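# Press the marked end of the ivory rocker switch

## Task

Push the marked end of the ivory rocker switch down until it latches and remains down, with the switch still lying flat on the table. Finish with neither arm in contact with the switch. Any drink can, parts box or small stack bin must remain upright.

## Robot and tools

Robot: two 6-joint arms, left_arm and right_arm, each ending in a two-finger gripper. Both arms use one joint order: waist, shoulder, elbow, wrist pitch, wrist yaw, wrist roll. Stated ranges in radians: waist -2.618 to 3.054, shoulder 0.000 to 3.142, elbow 0.000 to 3.142, wrist pitch -1.571 to 1.571, wrist yaw -1.571 to 1.571, wrist roll -2.094 to 2.094. True ends may differ by up to 0.059 rad either way.

Frame: all hand positions, orientations and targets are in the scene frame. Its origin is at table-top height, halfway between the nominal arm bases; +x points out over the table, +z up, and left_arm is on the +y side (this is not the image left). Calibrated bases: left_arm at (+0.035, +0.272, 0) m, right_arm at (+0.005, -0.244, 0) m, both turned very slightly about z. end_effector_position (metres) is the point between the finger pads, about 1 cm short of the fingertips; the fingers point along the gripper's +z axis and open along its y axis. Reported hand poses can be off by a few centimetres, more when the arm is stretched far.

The row: every motion argument is a single list of 14 numbers covering both arms, each number in [-1, 1]: left_arm's six joints then its opening, then right_arm's six joints then its opening. Joint entries are offsets, not poses: they are added to the "Joint targets" shown at the start of that action or call (not to the previous row). A value of 1.0 equals 2.224 rad for waist, shoulder and elbow, and 8.485 rad for the three wrist joints, so small wrist moves need tiny numbers. Opening entries are absolute: +1 fully open, -1 closed. Send 0 for a joint to keep its current target; to keep a gripper unchanged, repeat its present command, because 0 there means half-open.

execute_actions(actions, cameras): actions is a list of actions; each action is a table of up to 15 rows, one per 1/30 s step; a short table repeats its final row to fill 15 steps. Each action takes 0.5 s. An action is rejected for both arms if it would push a joint more than 0.059 rad beyond its range. An empty actions list returns state plus images from all cameras. cameras: list of names, ["all"], or [].

move(target, speed, blend, opening_speed, grip_force, blocking, cameras): target is one 14-number row or a list of up to 15 rows; every row is an offset from the same Joint targets at call start. All joints travel together, so the hand follows a curve and does not avoid obstacles. speed is rad/s for the joint with the longest travel, 0.01 to 12.57, default 0.5 (one value or one per target). blend in rad rounds corners of a list; 0 stops at each. opening_speed (0.2 or more, scale units per second) ramps the fingers. grip_force 10 to 50 N per pad, per arm or shared; it persists. blocking=false returns after about 0.5 s while the motion continues. The result adds a "move:" line: done, off_target (resting more than 0.035 rad from target, e.g. blocked by contact), moving, held or fault, plus limits=held if steps were withheld.

wait(seconds 0 to 10): lets time pass with commands held. stop(): brakes a running move. zoom_image(camera, region): enlarges [x0, y0, x1, y1] pixels of the latest image from cam_head_left or cam_head_right, at most 504 by 504. finished_scene(scene): ends the scene numbered 1 to 3; after ending scene 1 make no more calls in that reply.

Cameras: cam_head_left and cam_head_right, 896x504, on a stand behind the arms looking down over the table; calibration is approximate (a few mm and degrees).

Results: Joint positions and Joint velocities per arm (rad, rad/s, then finger gap in m, 0.094 when open); Joint targets (the base for your next offsets); Joint torques (include arm weight, noisy, have offsets); grip_measured on the opening scale; Tool commands; step readings of joints during actions. "joint sent to its limit" means a joint reached its end. "joint command not followed" means the clearance check altered targets. MOTOR HOT warns of heating; OVER-TEMPERATURE FAULT folds that arm away for the rest of the scene.

Method for this job: locate the switch and its marked end in the images, bring one gripper (fingers closed, pointing down) above that end, then descend slowly and only a little past the contact so it presses without slamming. Check the switch stays down, then lift straight up until clear of it.

Avoid: fast contact, targets far beyond the contact point (hard presses), knocking over the can, box or bin, pushing anything off the table, the two arms touching, the wrist-camera cable rubbing anything, and long pushing or stretched holds that heat motors. To stop pressing, command the targets back past the measured joint positions.

Each tool is called after ">>>" by a JSON object that holds its "method" and its "body", one argument or row to a line.

## Session

>>> {"method": "execute_actions", "body": {
  "actions": []
}}

Scene clock: 0.00 s.
left_arm: end_effector_position=(+0.4306, +0.2970, +0.1019) grip_measured=+1.000 end_effector_quat_wxyz=(+0.594, -0.058, +0.801, +0.043) | right_arm: end_effector_position=(+0.4078, -0.2592, +0.1006) grip_measured=+1.000 end_effector_quat_wxyz=(+0.587, +0.008, +0.810, -0.016)
Joint positions: left_arm=[0.015 1.55 0.343 0.908 -0.141 -0.044 0.094] | right_arm=[-0.012 1.559 0.377 0.866 -0.004 -0.019 0.094]
Joint velocities: within noise
Joint torques (N m): no reading
Heat: left arm: 26 °C; right arm: 30 °C.
Joint targets: left_arm=[0.015 1.542 0.352 0.915 -0.142 -0.045] | right_arm=[-0.012 1.552 0.383 0.873 -0.004 -0.019]
Tool commands: left_gripper/opening=+1.0 right_gripper/opening=+1.0

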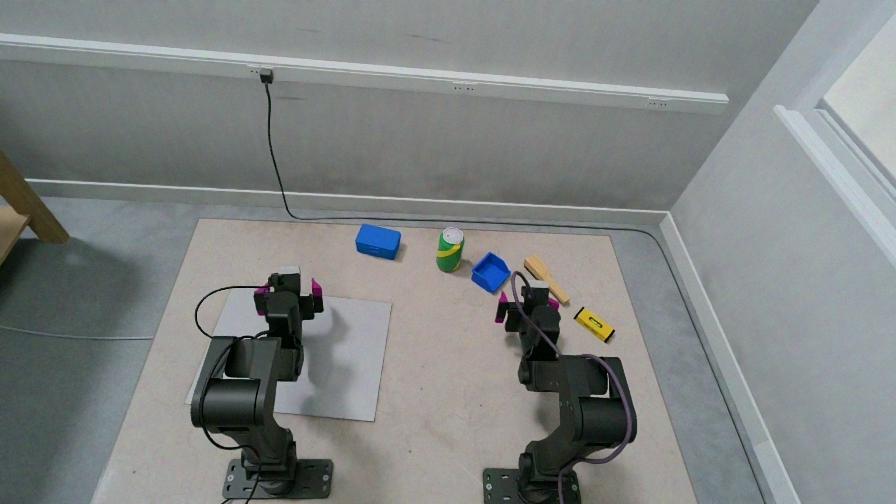

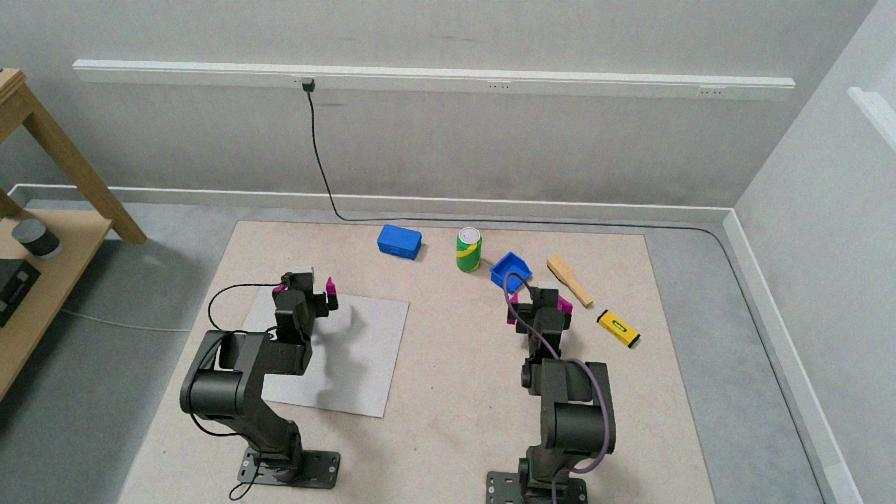

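>>> {"method": "zoom_image", "body": {
  "camera": "cam_head_left",
  "region": [180, 230, 420, 430]
}}

>>> {"method": "zoom_image", "body": {
  "camera": "cam_head_right",
  "region": [200, 230, 440, 430]
}}

>>> {"method": "zoom_image", "body": {
  "camera": "cam_head_left",
  "region": [340, 200, 640, 370]
}}

Scaled by 2.100 from the camera's 896x504 image, which has a finer 1280x720 frame.

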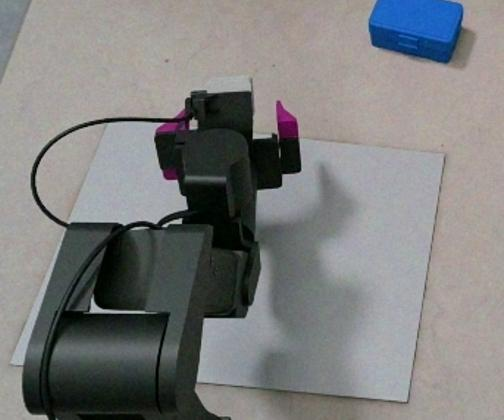

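Scaled by 2.100 from the camera's 896x504 image, which has a finer 1280x720 frame.

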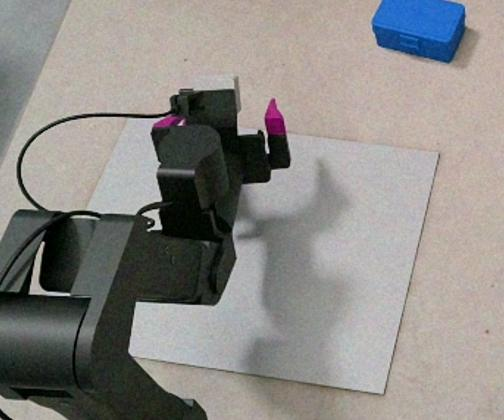

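Scaled by 1.680 from the camera's 896x504 image, which has a finer 1280x720 frame.

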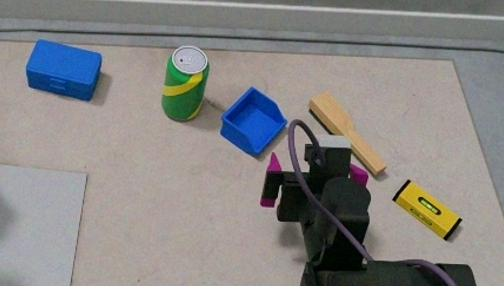

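>>> {"method": "move", "body": {
  "target": [
    [0,-0.225,0,0,0,0,1,0,-0.225,0,0,0,0,1],
    [0.405,-0.225,0,0,0,0,1,-0.405,-0.225,0,0,0,0,1]
  ],
  "blend": 0.1,
  "speed": 0.8,
  "cameras": ["all"]
}}

Scene clock: 14.00 s.
left_arm: end_effector_position=(+0.2396, +0.5676, +0.2828) grip_measured=+1.000 end_effector_quat_wxyz=(+0.685, -0.334, +0.539, +0.358) | right_arm: end_effector_position=(+0.2219, -0.5390, +0.2836) grip_measured=+1.000 end_effector_quat_wxyz=(+0.680, +0.286, +0.576, -0.353)
Joint positions: left_arm=[0.91 1.056 0.343 0.911 -0.14 -0.044 0.094] | right_arm=[-0.909 1.065 0.377 0.862 0 -0.019 0.094]
Joint torques (N m): left_arm=[0.4 -3.15 8.49 2.15 0.02 -0.04] | right_arm=[-0.38 -2.65 8.01 2.13 -0.06 -0.02]
Heat: left arm: 28 °C; right arm: 32 °C.
Joint targets: left_arm=[0.915 1.041 0.352 0.915 -0.142 -0.045] | right_arm=[-0.913 1.052 0.383 0.874 -0.004 -0.018]
move: done

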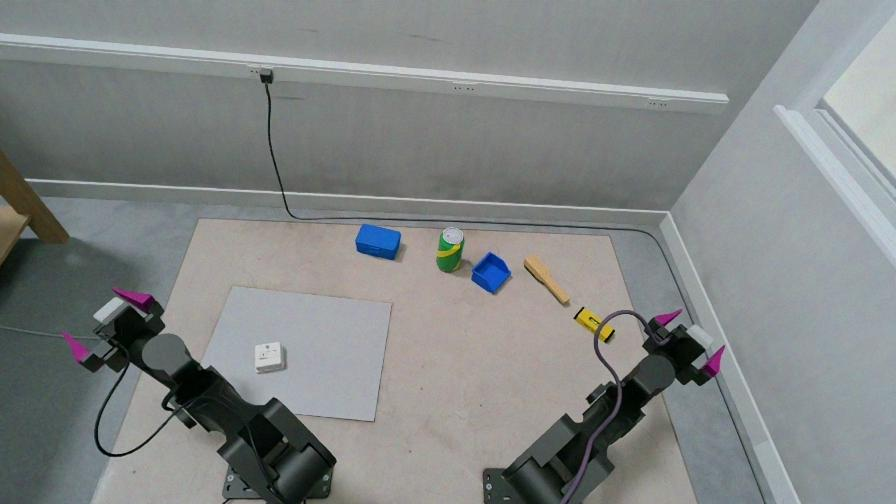

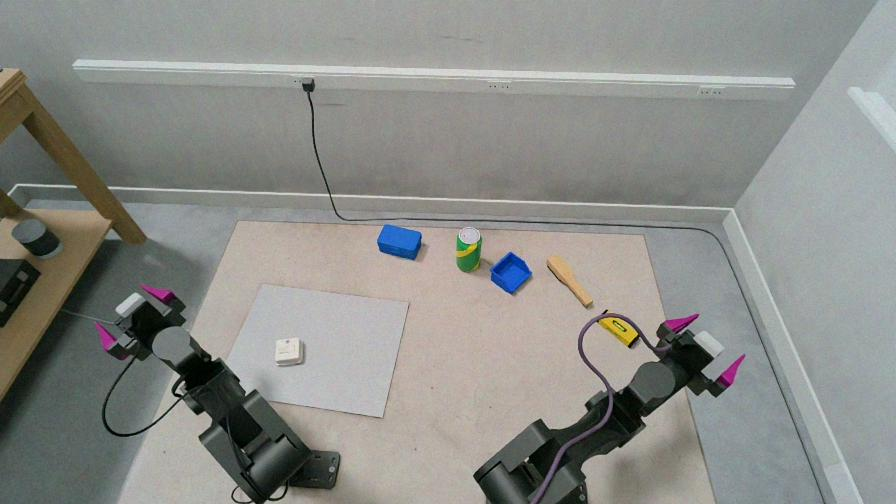

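The switch is on the sheet. Let me zoom in.

>>> {"method": "zoom_image", "body": {
  "camera": "cam_head_left",
  "region": [230, 325, 310, 385]
}}

>>> {"method": "zoom_image", "body": {
  "camera": "cam_head_right",
  "region": [250, 320, 330, 380]
}}

Scaled by 6.300 from the camera's 896x504 image, which has a finer 1280x720 frame.

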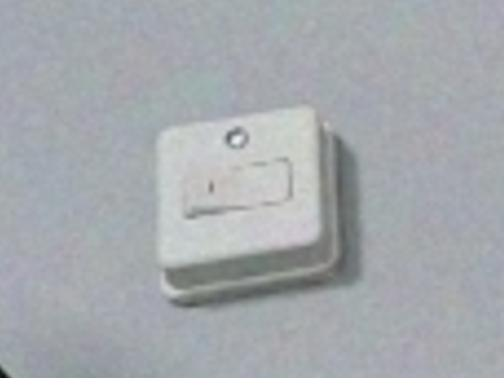

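Scaled by 6.300 from the camera's 896x504 image, which has a finer 1280x720 frame.

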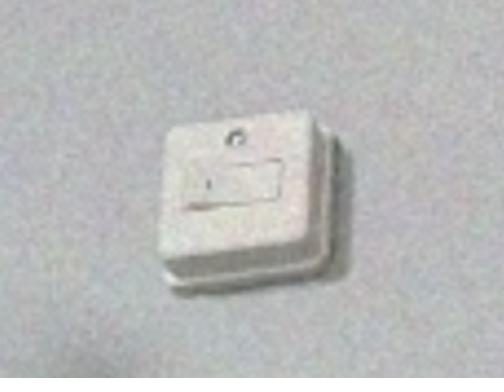

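>>> {"method": "move", "body": {
  "target": [-0.3305,0.1974,0.3786,-0.2593,0.01674,0.0053,-1,0,0,0,0,0,0,1],
  "speed": 0.8,
  "opening_speed": 1.0,
  "cameras": ["all"]
}}

Scene clock: 40.97 s.
left_arm: end_effector_position=(+0.2736, +0.3151, +0.1155) grip_measured=-0.995 end_effector_quat_wxyz=(-0.003, -0.088, +0.996, +0.005) | right_arm: end_effector_position=(+0.2219, -0.5390, +0.2836) grip_measured=+1.000 end_effector_quat_wxyz=(+0.680, +0.286, +0.576, -0.353)
Joint positions: left_arm=[0.185 1.467 1.166 -1.276 -0.01 -0.01 0] | right_arm=[-0.909 1.065 0.377 0.862 0 -0.019 0.094]
Joint torques (N m): left_arm=[-0.4 -3.56 9.4 0.45 0.11 0.09] | right_arm=[-0.39 -2.66 7.99 2.13 -0.06 -0.03]
Heat: left arm: 30 °C; right arm: 34 °C.
Joint targets: left_arm=[0.180 1.480 1.194 -1.285 0.000 0.000] | right_arm=[-0.913 1.052 0.383 0.874 -0.004 -0.018]
move: done

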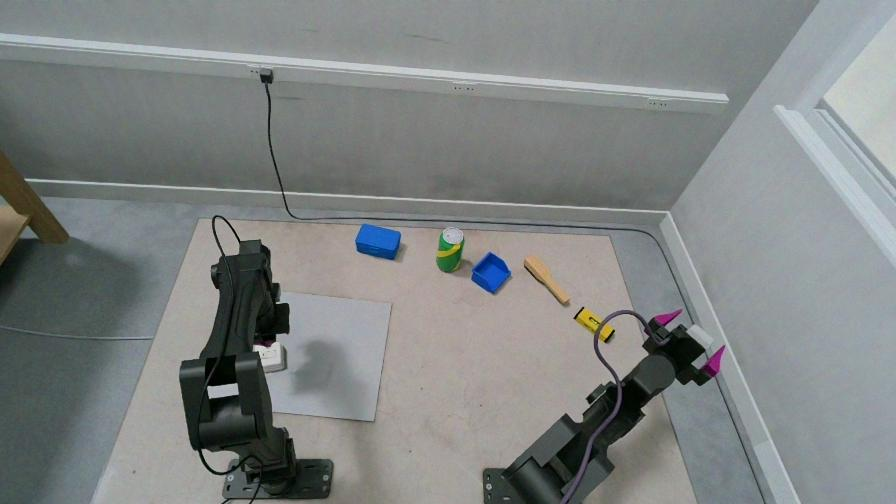

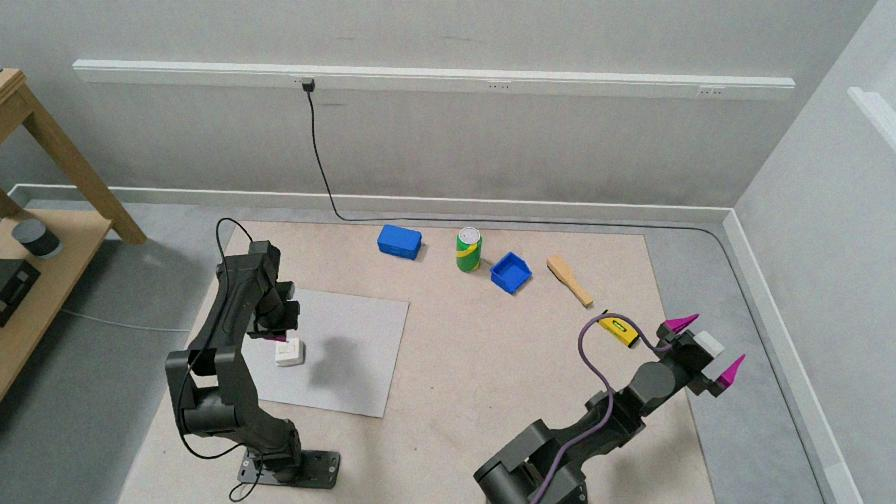

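>>> {"method": "zoom_image", "body": {
  "camera": "cam_head_left",
  "region": [210, 290, 330, 390]
}}

>>> {"method": "zoom_image", "body": {
  "camera": "cam_head_right",
  "region": [230, 290, 350, 390]
}}

Scaled by 4.200 from the camera's 896x504 image, which has a finer 1280x720 frame.

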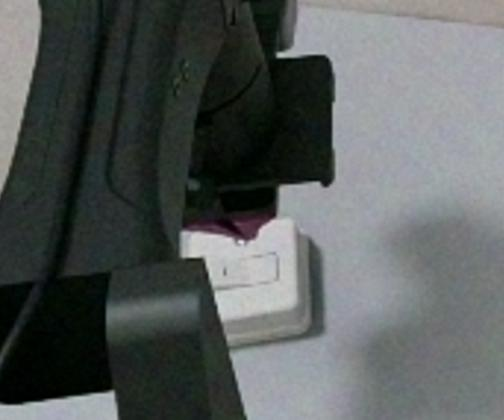

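Scaled by 4.200 from the camera's 896x504 image, which has a finer 1280x720 frame.

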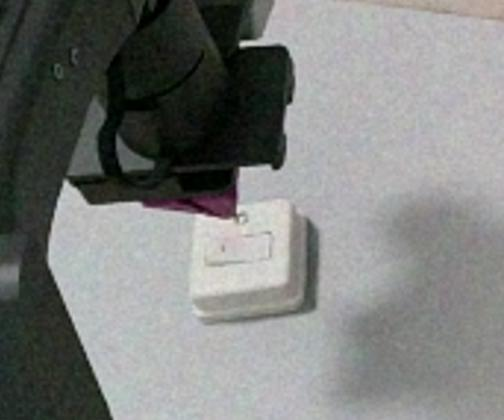

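>>> {"method": "zoom_image", "body": {
  "camera": "cam_head_left",
  "region": [245, 325, 295, 375]
}}

>>> {"method": "zoom_image", "body": {
  "camera": "cam_head_right",
  "region": [255, 320, 305, 370]
}}

Scaled by 10.080 from the camera's 896x504 image, which has a finer 1280x720 frame.

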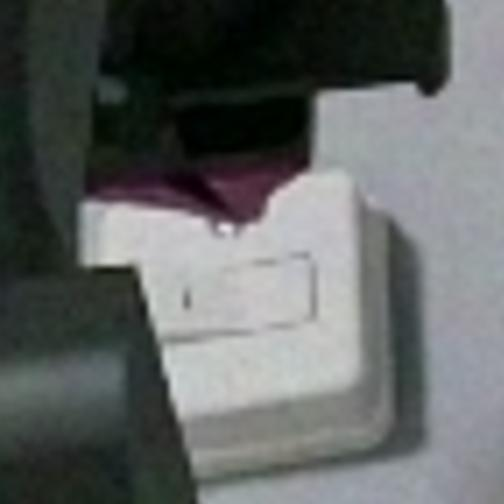

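Scaled by 10.080 from the camera's 896x504 image, which has a finer 1280x720 frame.

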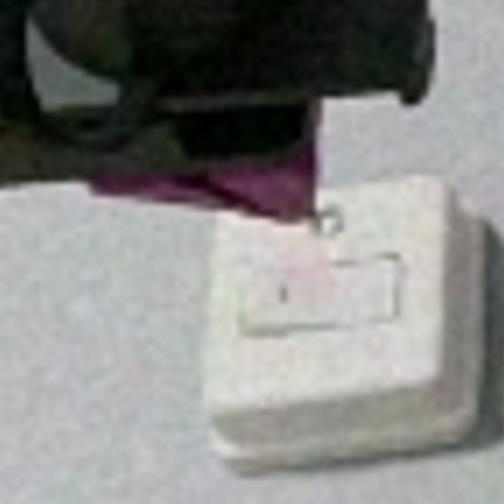

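>>> {"method": "move", "body": {
  "target": [0.0391,0.02487,-0.03224,0.0157,0,0,-1,0,0,0,0,0,0,1],
  "speed": 0.3,
  "cameras": ["all"]
}}

>>> {"method": "zoom_image", "body": {
  "camera": "cam_head_left",
  "region": [245, 325, 295, 375]
}}

>>> {"method": "zoom_image", "body": {
  "camera": "cam_head_right",
  "region": [255, 320, 305, 370]
}}

Scene clock: 55.77 s.
left_arm: end_effector_position=(+0.2846, +0.3369, +0.0922) grip_measured=-0.995 end_effector_quat_wxyz=(+0.002, -0.127, +0.992, +0.004) | right_arm: end_effector_position=(+0.2219, -0.5390, +0.2836) grip_measured=+1.000 end_effector_quat_wxyz=(+0.680, +0.286, +0.576, -0.353)
Joint positions: left_arm=[0.263 1.524 1.127 -1.168 -0.008 -0.01 0] | right_arm=[-0.909 1.065 0.377 0.862 0 -0.019 0.094]
Joint torques (N m): left_arm=[0.32 -4.3 6.26 0.66 0.11 0.07] | right_arm=[-0.39 -2.63 8.01 2.13 -0.06 -0.02]
Heat: left arm: 28 °C; right arm: 34 °C.
Joint targets: left_arm=[0.267 1.535 1.122 -1.152 0.000 0.000] | right_arm=[-0.913 1.052 0.383 0.874 -0.004 -0.018]
move: done

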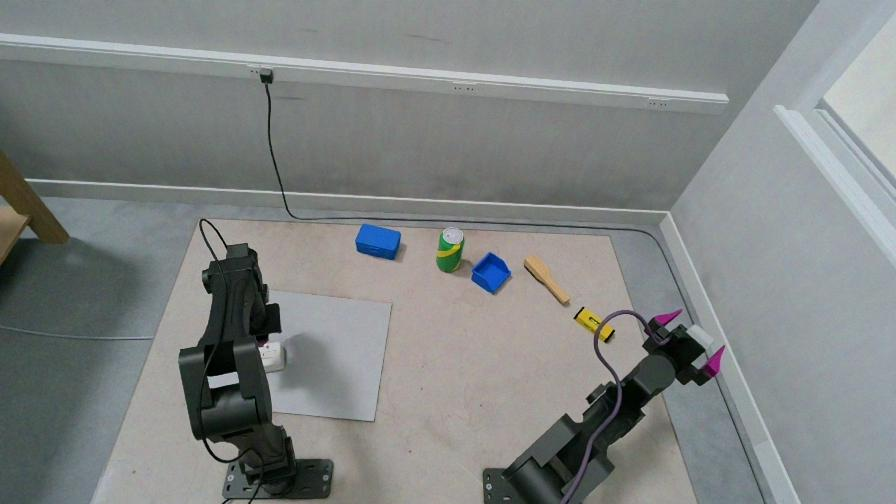

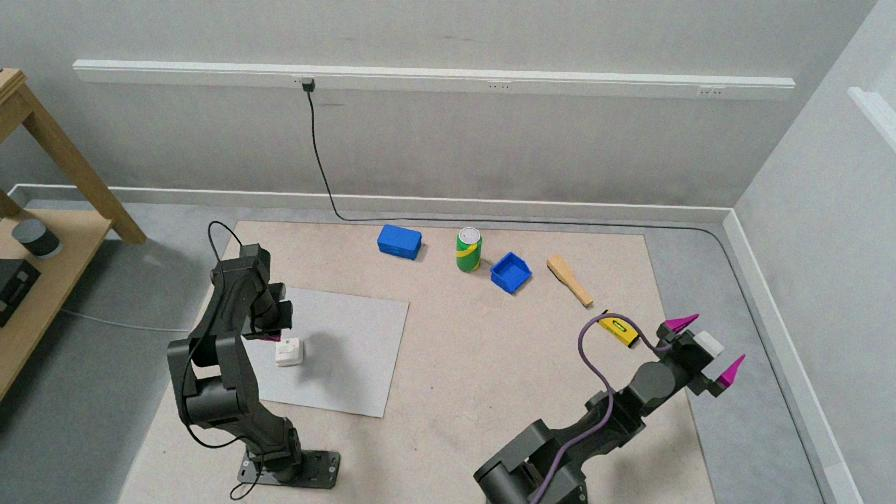

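Scaled by 10.080 from the camera's 896x504 image, which has a finer 1280x720 frame.

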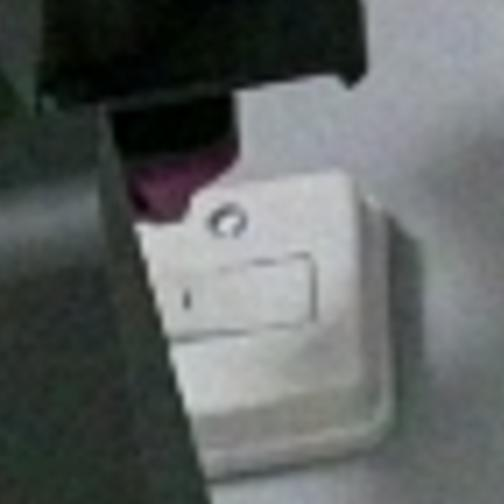

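Scaled by 10.080 from the camera's 896x504 image, which has a finer 1280x720 frame.

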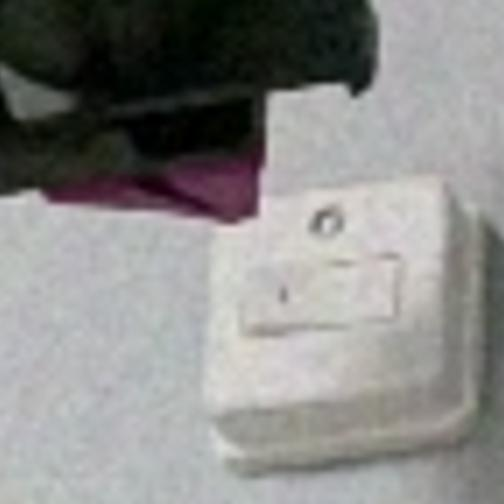

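>>> {"method": "move", "body": {
  "target": [0.00585,0.00787,-0.03013,0.00931,0,0,-1,0,0,0,0,0,0,1],
  "speed": 0.2,
  "cameras": ["all"]
}}

>>> {"method": "zoom_image", "body": {
  "camera": "cam_head_left",
  "region": [245, 325, 295, 375]
}}

>>> {"method": "zoom_image", "body": {
  "camera": "cam_head_right",
  "region": [255, 320, 305, 370]
}}

Scene clock: 64.03 s.
left_arm: end_effector_position=(+0.2832, +0.3395, +0.0722) grip_measured=-0.995 end_effector_quat_wxyz=(+0.001, -0.132, +0.991, +0.004) | right_arm: end_effector_position=(+0.2219, -0.5390, +0.2836) grip_measured=+1.000 end_effector_quat_wxyz=(+0.680, +0.286, +0.576, -0.353)
Joint positions: left_arm=[0.274 1.54 1.061 -1.089 -0.008 -0.01 0] | right_arm=[-0.909 1.065 0.377 0.862 0 -0.019 0.094]
Joint torques (N m): left_arm=[0.49 -4.21 6.19 0.69 0.1 0.09] | right_arm=[-0.38 -2.63 7.99 2.13 -0.06 -0.02]
Heat: left arm: 28 °C; right arm: 35 °C.
Joint targets: left_arm=[0.280 1.553 1.055 -1.073 0.000 0.000] | right_arm=[-0.913 1.052 0.383 0.874 -0.004 -0.018]
move: done

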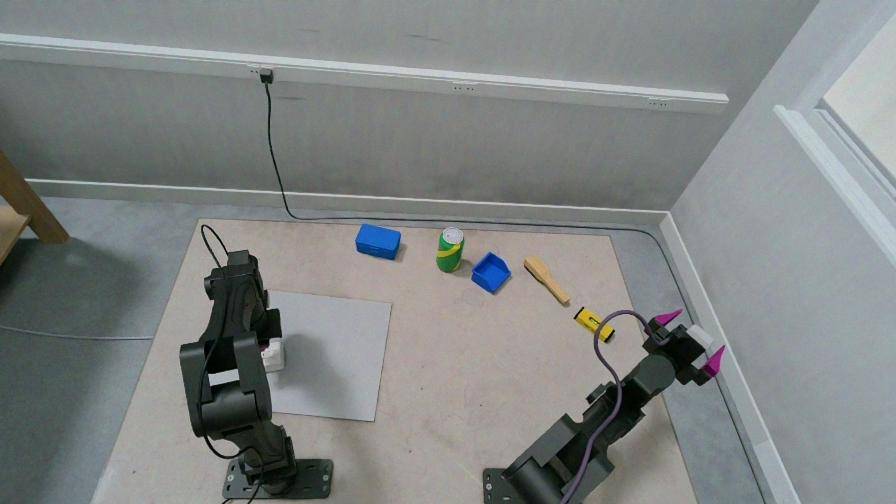

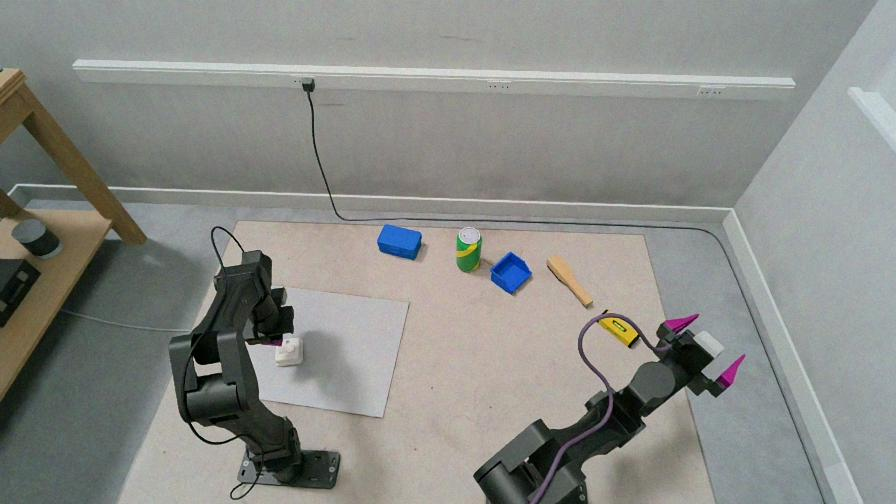

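Scaled by 10.080 from the camera's 896x504 image, which has a finer 1280x720 frame.

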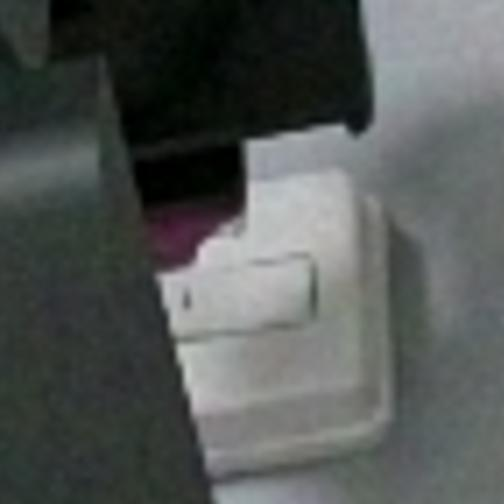

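Scaled by 10.080 from the camera's 896x504 image, which has a finer 1280x720 frame.

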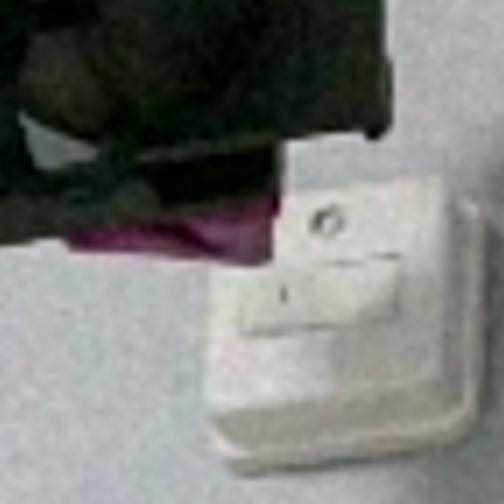

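>>> {"method": "zoom_image", "body": {
  "camera": "cam_head_right",
  "region": [650, 300, 760, 410]
}}

>>> {"method": "zoom_image", "body": {
  "camera": "cam_head_left",
  "region": [630, 295, 740, 405]
}}

Scaled by 4.582 from the camera's 896x504 image, which has a finer 1280x720 frame.

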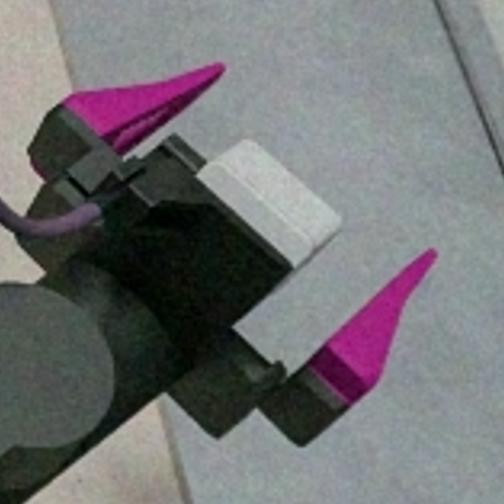

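Scaled by 4.582 from the camera's 896x504 image, which has a finer 1280x720 frame.

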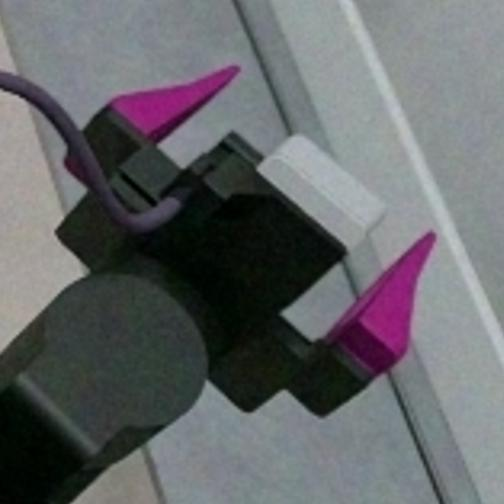

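>>> {"method": "move", "body": {
  "target": [0.00562,0.00477,-0.01497,0.00484,0,0,-1,0,0,0,0,0,0,1],
  "speed": 0.1,
  "cameras": ["all"]
}}

>>> {"method": "zoom_image", "body": {
  "camera": "cam_head_left",
  "region": [245, 325, 295, 375]
}}

>>> {"method": "zoom_image", "body": {
  "camera": "cam_head_right",
  "region": [255, 320, 305, 370]
}}

Scene clock: 72.00 s.
left_arm: end_effector_position=(+0.2819, +0.3424, +0.0620) grip_measured=-0.995 end_effector_quat_wxyz=(+0.000, -0.139, +0.990, +0.004) | right_arm: end_effector_position=(+0.2219, -0.5390, +0.2836) grip_measured=+1.000 end_effector_quat_wxyz=(+0.680, +0.286, +0.576, -0.353)
Joint positions: left_arm=[0.286 1.549 1.028 -1.047 -0.008 -0.01 0] | right_arm=[-0.909 1.065 0.377 0.862 0 -0.019 0.094]
Joint torques (N m): left_arm=[0.51 -4.23 6.09 0.67 0.12 0.05] | right_arm=[-0.39 -2.63 8.01 2.13 -0.07 -0.02]
Heat: left arm: 27 °C; right arm: 35 °C.
Joint targets: left_arm=[0.293 1.564 1.022 -1.032 0.000 0.000] | right_arm=[-0.913 1.052 0.383 0.874 -0.004 -0.018]
move: done

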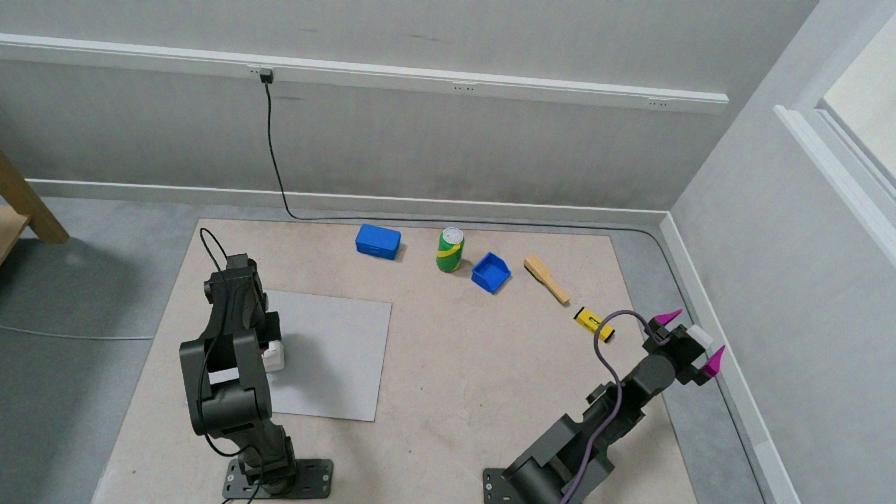

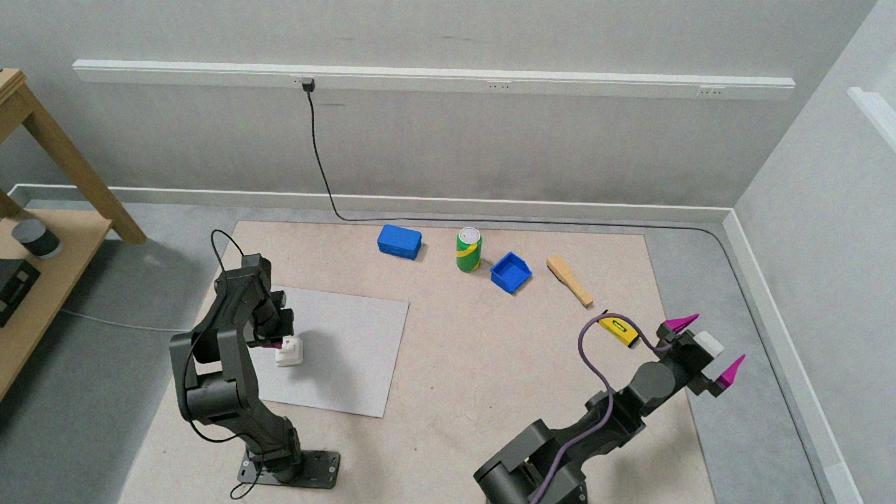

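Scaled by 10.080 from the camera's 896x504 image, which has a finer 1280x720 frame.

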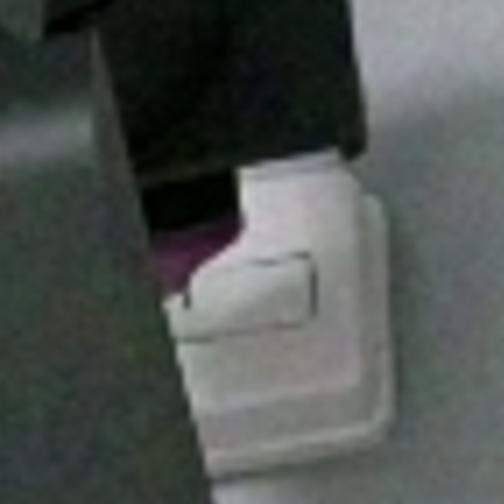

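Scaled by 10.080 from the camera's 896x504 image, which has a finer 1280x720 frame.

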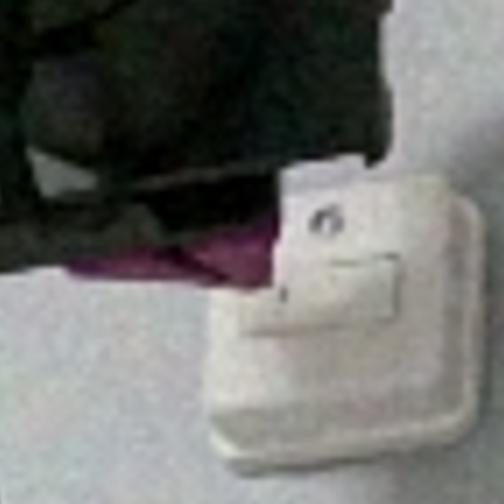

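>>> {"method": "move", "body": {
  "target": [0,0.0009,-0.00737,0.00185,0,0,-1,0,0,0,0,0,0,1],
  "speed": 0.05
}}

>>> {"method": "execute_actions", "body": {
  "actions": []
}}

>>> {"method": "zoom_image", "body": {
  "camera": "cam_head_right",
  "region": [255, 320, 305, 370]
}}

Scene clock: 76.17 s.
left_arm: end_effector_position=(+0.2808, +0.3421, +0.0582) grip_measured=-0.995 end_effector_quat_wxyz=(+0.000, -0.139, +0.990, +0.004) | right_arm: end_effector_position=(+0.2219, -0.5390, +0.2836) grip_measured=+1.000 end_effector_quat_wxyz=(+0.680, +0.286, +0.576, -0.353)
Joint positions: left_arm=[0.286 1.549 1.012 -1.032 -0.008 -0.01 0] | right_arm=[-0.909 1.065 0.377 0.862 0 -0.019 0.094]
Joint torques (N m): left_arm=[0.54 -3.95 5.97 0.71 0.11 0.06] | right_arm=[-0.39 -2.65 8.01 2.13 -0.06 -0.02]
Heat: left arm: 27 °C; right arm: 35 °C.
Joint targets: left_arm=[0.293 1.566 1.005 -1.016 0.000 0.000] | right_arm=[-0.913 1.052 0.383 0.874 -0.004 -0.018]
move: done

Scene clock: 76.17 s.
left_arm: end_effector_position=(+0.2808, +0.3421, +0.0582) grip_measured=-0.995 end_effector_quat_wxyz=(+0.000, -0.139, +0.990, +0.004) | right_arm: end_effector_position=(+0.2219, -0.5390, +0.2836) grip_measured=+1.000 end_effector_quat_wxyz=(+0.680, +0.286, +0.576, -0.353)
Joint positions: left_arm=[0.286 1.549 1.012 -1.032 -0.008 -0.01 0] | right_arm=[-0.909 1.065 0.377 0.862 0 -0.019 0.094]
Joint velocities: within noise
Joint torques (N m): left_arm=[0.54 -3.95 5.97 0.71 0.11 0.06] | right_arm=[-0.39 -2.65 8.01 2.13 -0.06 -0.02]
Heat: left arm: 27 °C; right arm: 35 °C.
Joint targets: left_arm=[0.293 1.566 1.005 -1.016 0.000 0.000] | right_arm=[-0.913 1.052 0.383 0.874 -0.004 -0.018]
Tool commands: left_gripper/opening=-1.0 right_gripper/opening=+1.0

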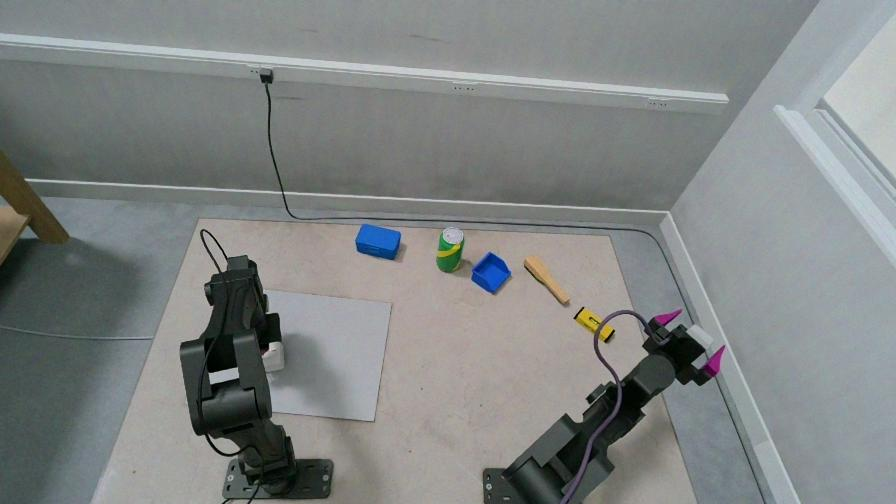

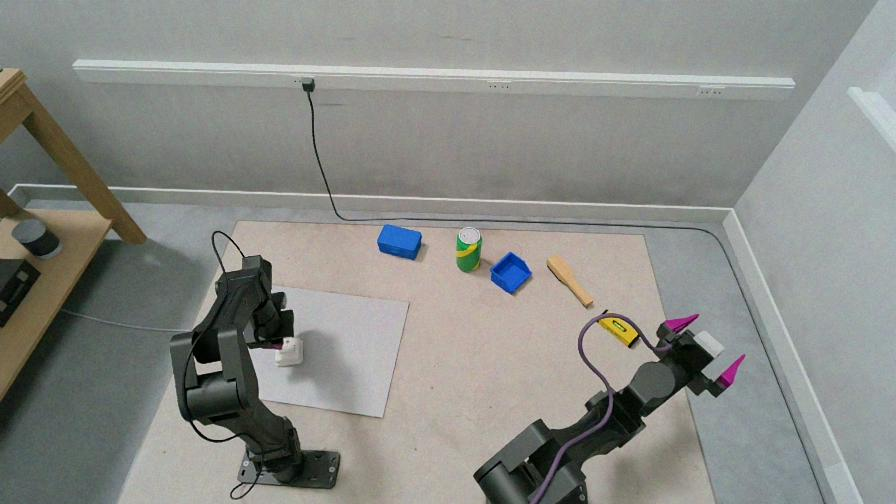

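Scaled by 10.080 from the camera's 896x504 image, which has a finer 1280x720 frame.

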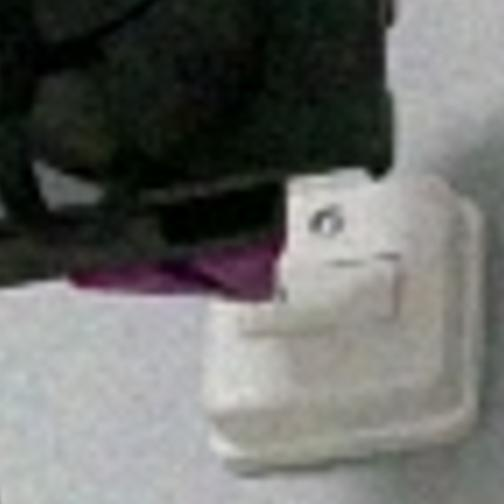

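>>> {"method": "move", "body": {
  "target": [0,0.0018,-0.0045,0.00141,0,0,-1,0,0,0,0,0,0,1],
  "speed": 0.05,
  "cameras": ["cam_head_left","cam_head_right"]
}}

>>> {"method": "zoom_image", "body": {
  "camera": "cam_head_right",
  "region": [255, 320, 305, 370]
}}

Scene clock: 79.50 s.
left_arm: end_effector_position=(+0.2805, +0.3421, +0.0558) grip_measured=-0.995 end_effector_quat_wxyz=(+0.001, -0.139, +0.990, +0.004) | right_arm: end_effector_position=(+0.2219, -0.5390, +0.2836) grip_measured=+1.000 end_effector_quat_wxyz=(+0.680, +0.286, +0.576, -0.353)
Joint positions: left_arm=[0.286 1.549 1.002 -1.02 -0.008 -0.01 0] | right_arm=[-0.909 1.065 0.377 0.862 0 -0.019 0.094]
Joint torques (N m): left_arm=[0.57 -3.62 6 0.66 0.09 0.08] | right_arm=[-0.38 -2.63 7.99 2.13 -0.06 -0.03]
Heat: left arm: 27 °C; right arm: 35 °C.
Joint targets: left_arm=[0.293 1.570 0.995 -1.004 0.000 0.000] | right_arm=[-0.913 1.052 0.383 0.874 -0.004 -0.018]
move: done

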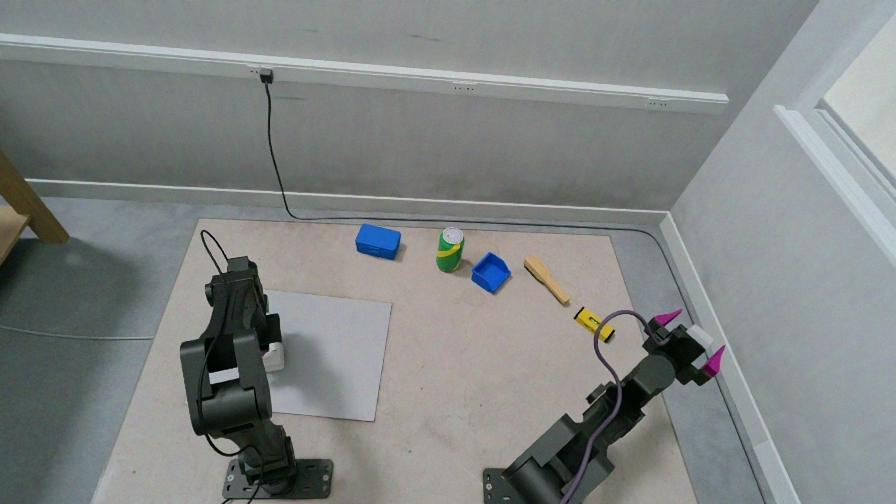

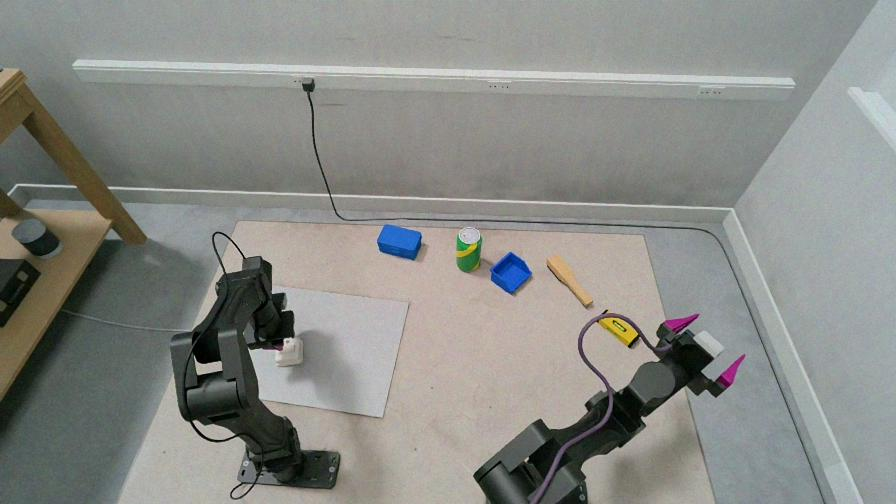

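Scaled by 10.080 from the camera's 896x504 image, which has a finer 1280x720 frame.

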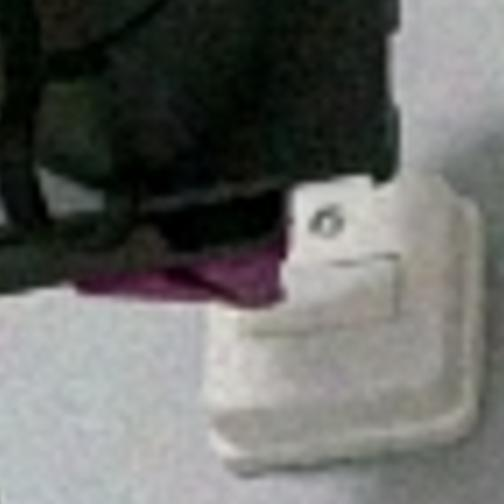

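>>> {"method": "move", "body": {
  "target": [0,0.0009,-0.0050,0.00131,0,0,-1,0,0,0,0,0,0,1],
  "speed": 0.05,
  "cameras": ["cam_head_left","cam_head_right"]
}}

>>> {"method": "zoom_image", "body": {
  "camera": "cam_head_right",
  "region": [255, 320, 305, 370]
}}

Scene clock: 82.03 s.
left_arm: end_effector_position=(+0.2792, +0.3417, +0.0514) grip_measured=-0.995 end_effector_quat_wxyz=(-0.002, -0.139, +0.990, +0.004) | right_arm: end_effector_position=(+0.2219, -0.5390, +0.2836) grip_measured=+1.000 end_effector_quat_wxyz=(+0.680, +0.286, +0.576, -0.353)
Joint positions: left_arm=[0.286 1.557 0.991 -1.009 -0.008 -0.01 0] | right_arm=[-0.909 1.065 0.377 0.862 0 -0.019 0.094]
Joint torques (N m): left_arm=[0.4 -4.1 5.89 0.68 0.11 0.07] | right_arm=[-0.38 -2.63 7.99 2.13 -0.06 -0.03]
Heat: left arm: 27 °C; right arm: 35 °C.
Joint targets: left_arm=[0.293 1.572 0.984 -0.993 0.000 0.000] | right_arm=[-0.913 1.052 0.383 0.874 -0.004 -0.018]
move: done

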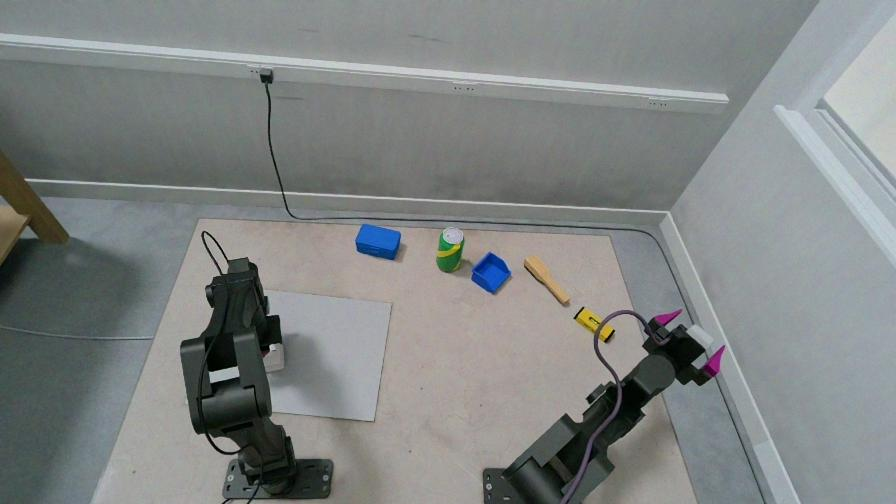

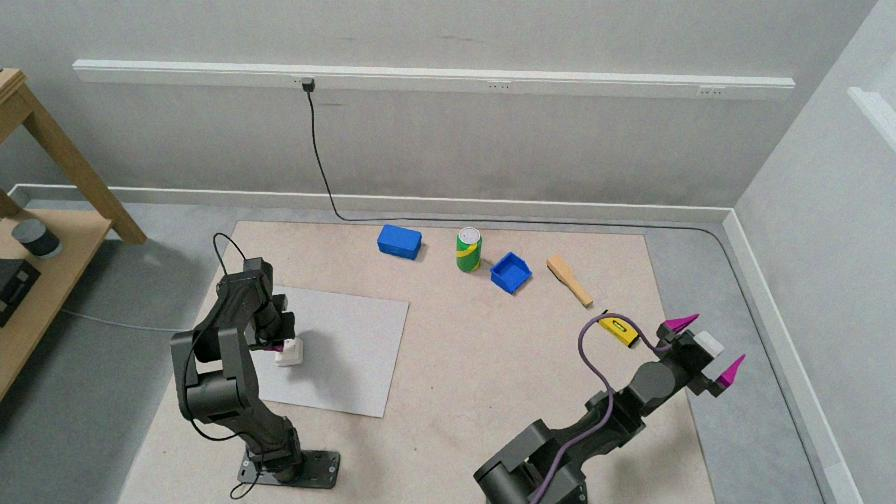

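Scaled by 10.080 from the camera's 896x504 image, which has a finer 1280x720 frame.

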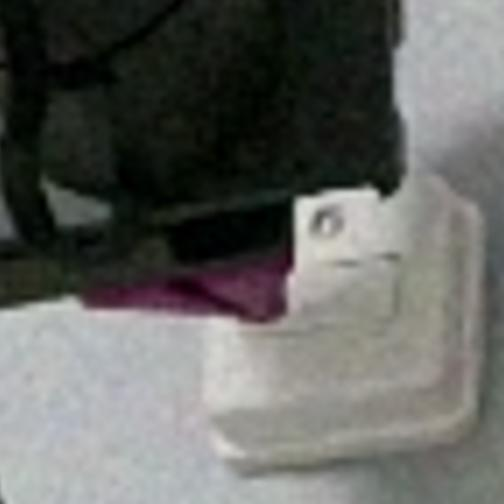

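>>> {"method": "zoom_image", "body": {
  "camera": "cam_head_left",
  "region": [245, 325, 295, 375]
}}

>>> {"method": "zoom_image", "body": {
  "camera": "cam_head_right",
  "region": [268, 335, 298, 365]
}}

Scaled by 10.080 from the camera's 896x504 image, which has a finer 1280x720 frame.

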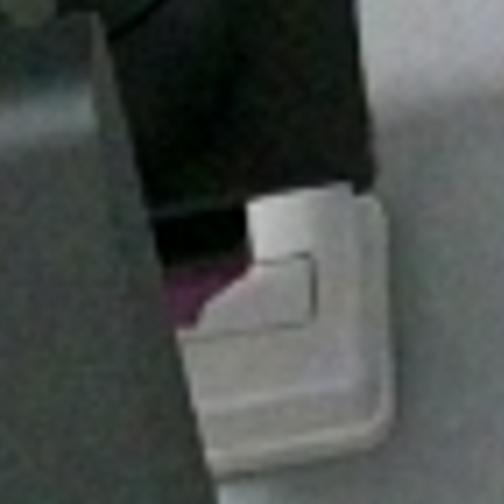

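Scaled by 16.800 from the camera's 896x504 image, which has a finer 1280x720 frame.

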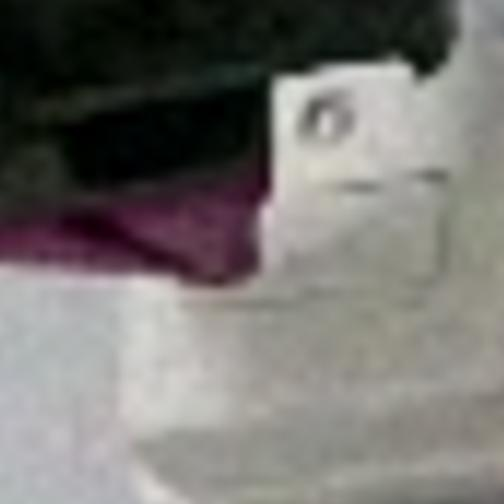

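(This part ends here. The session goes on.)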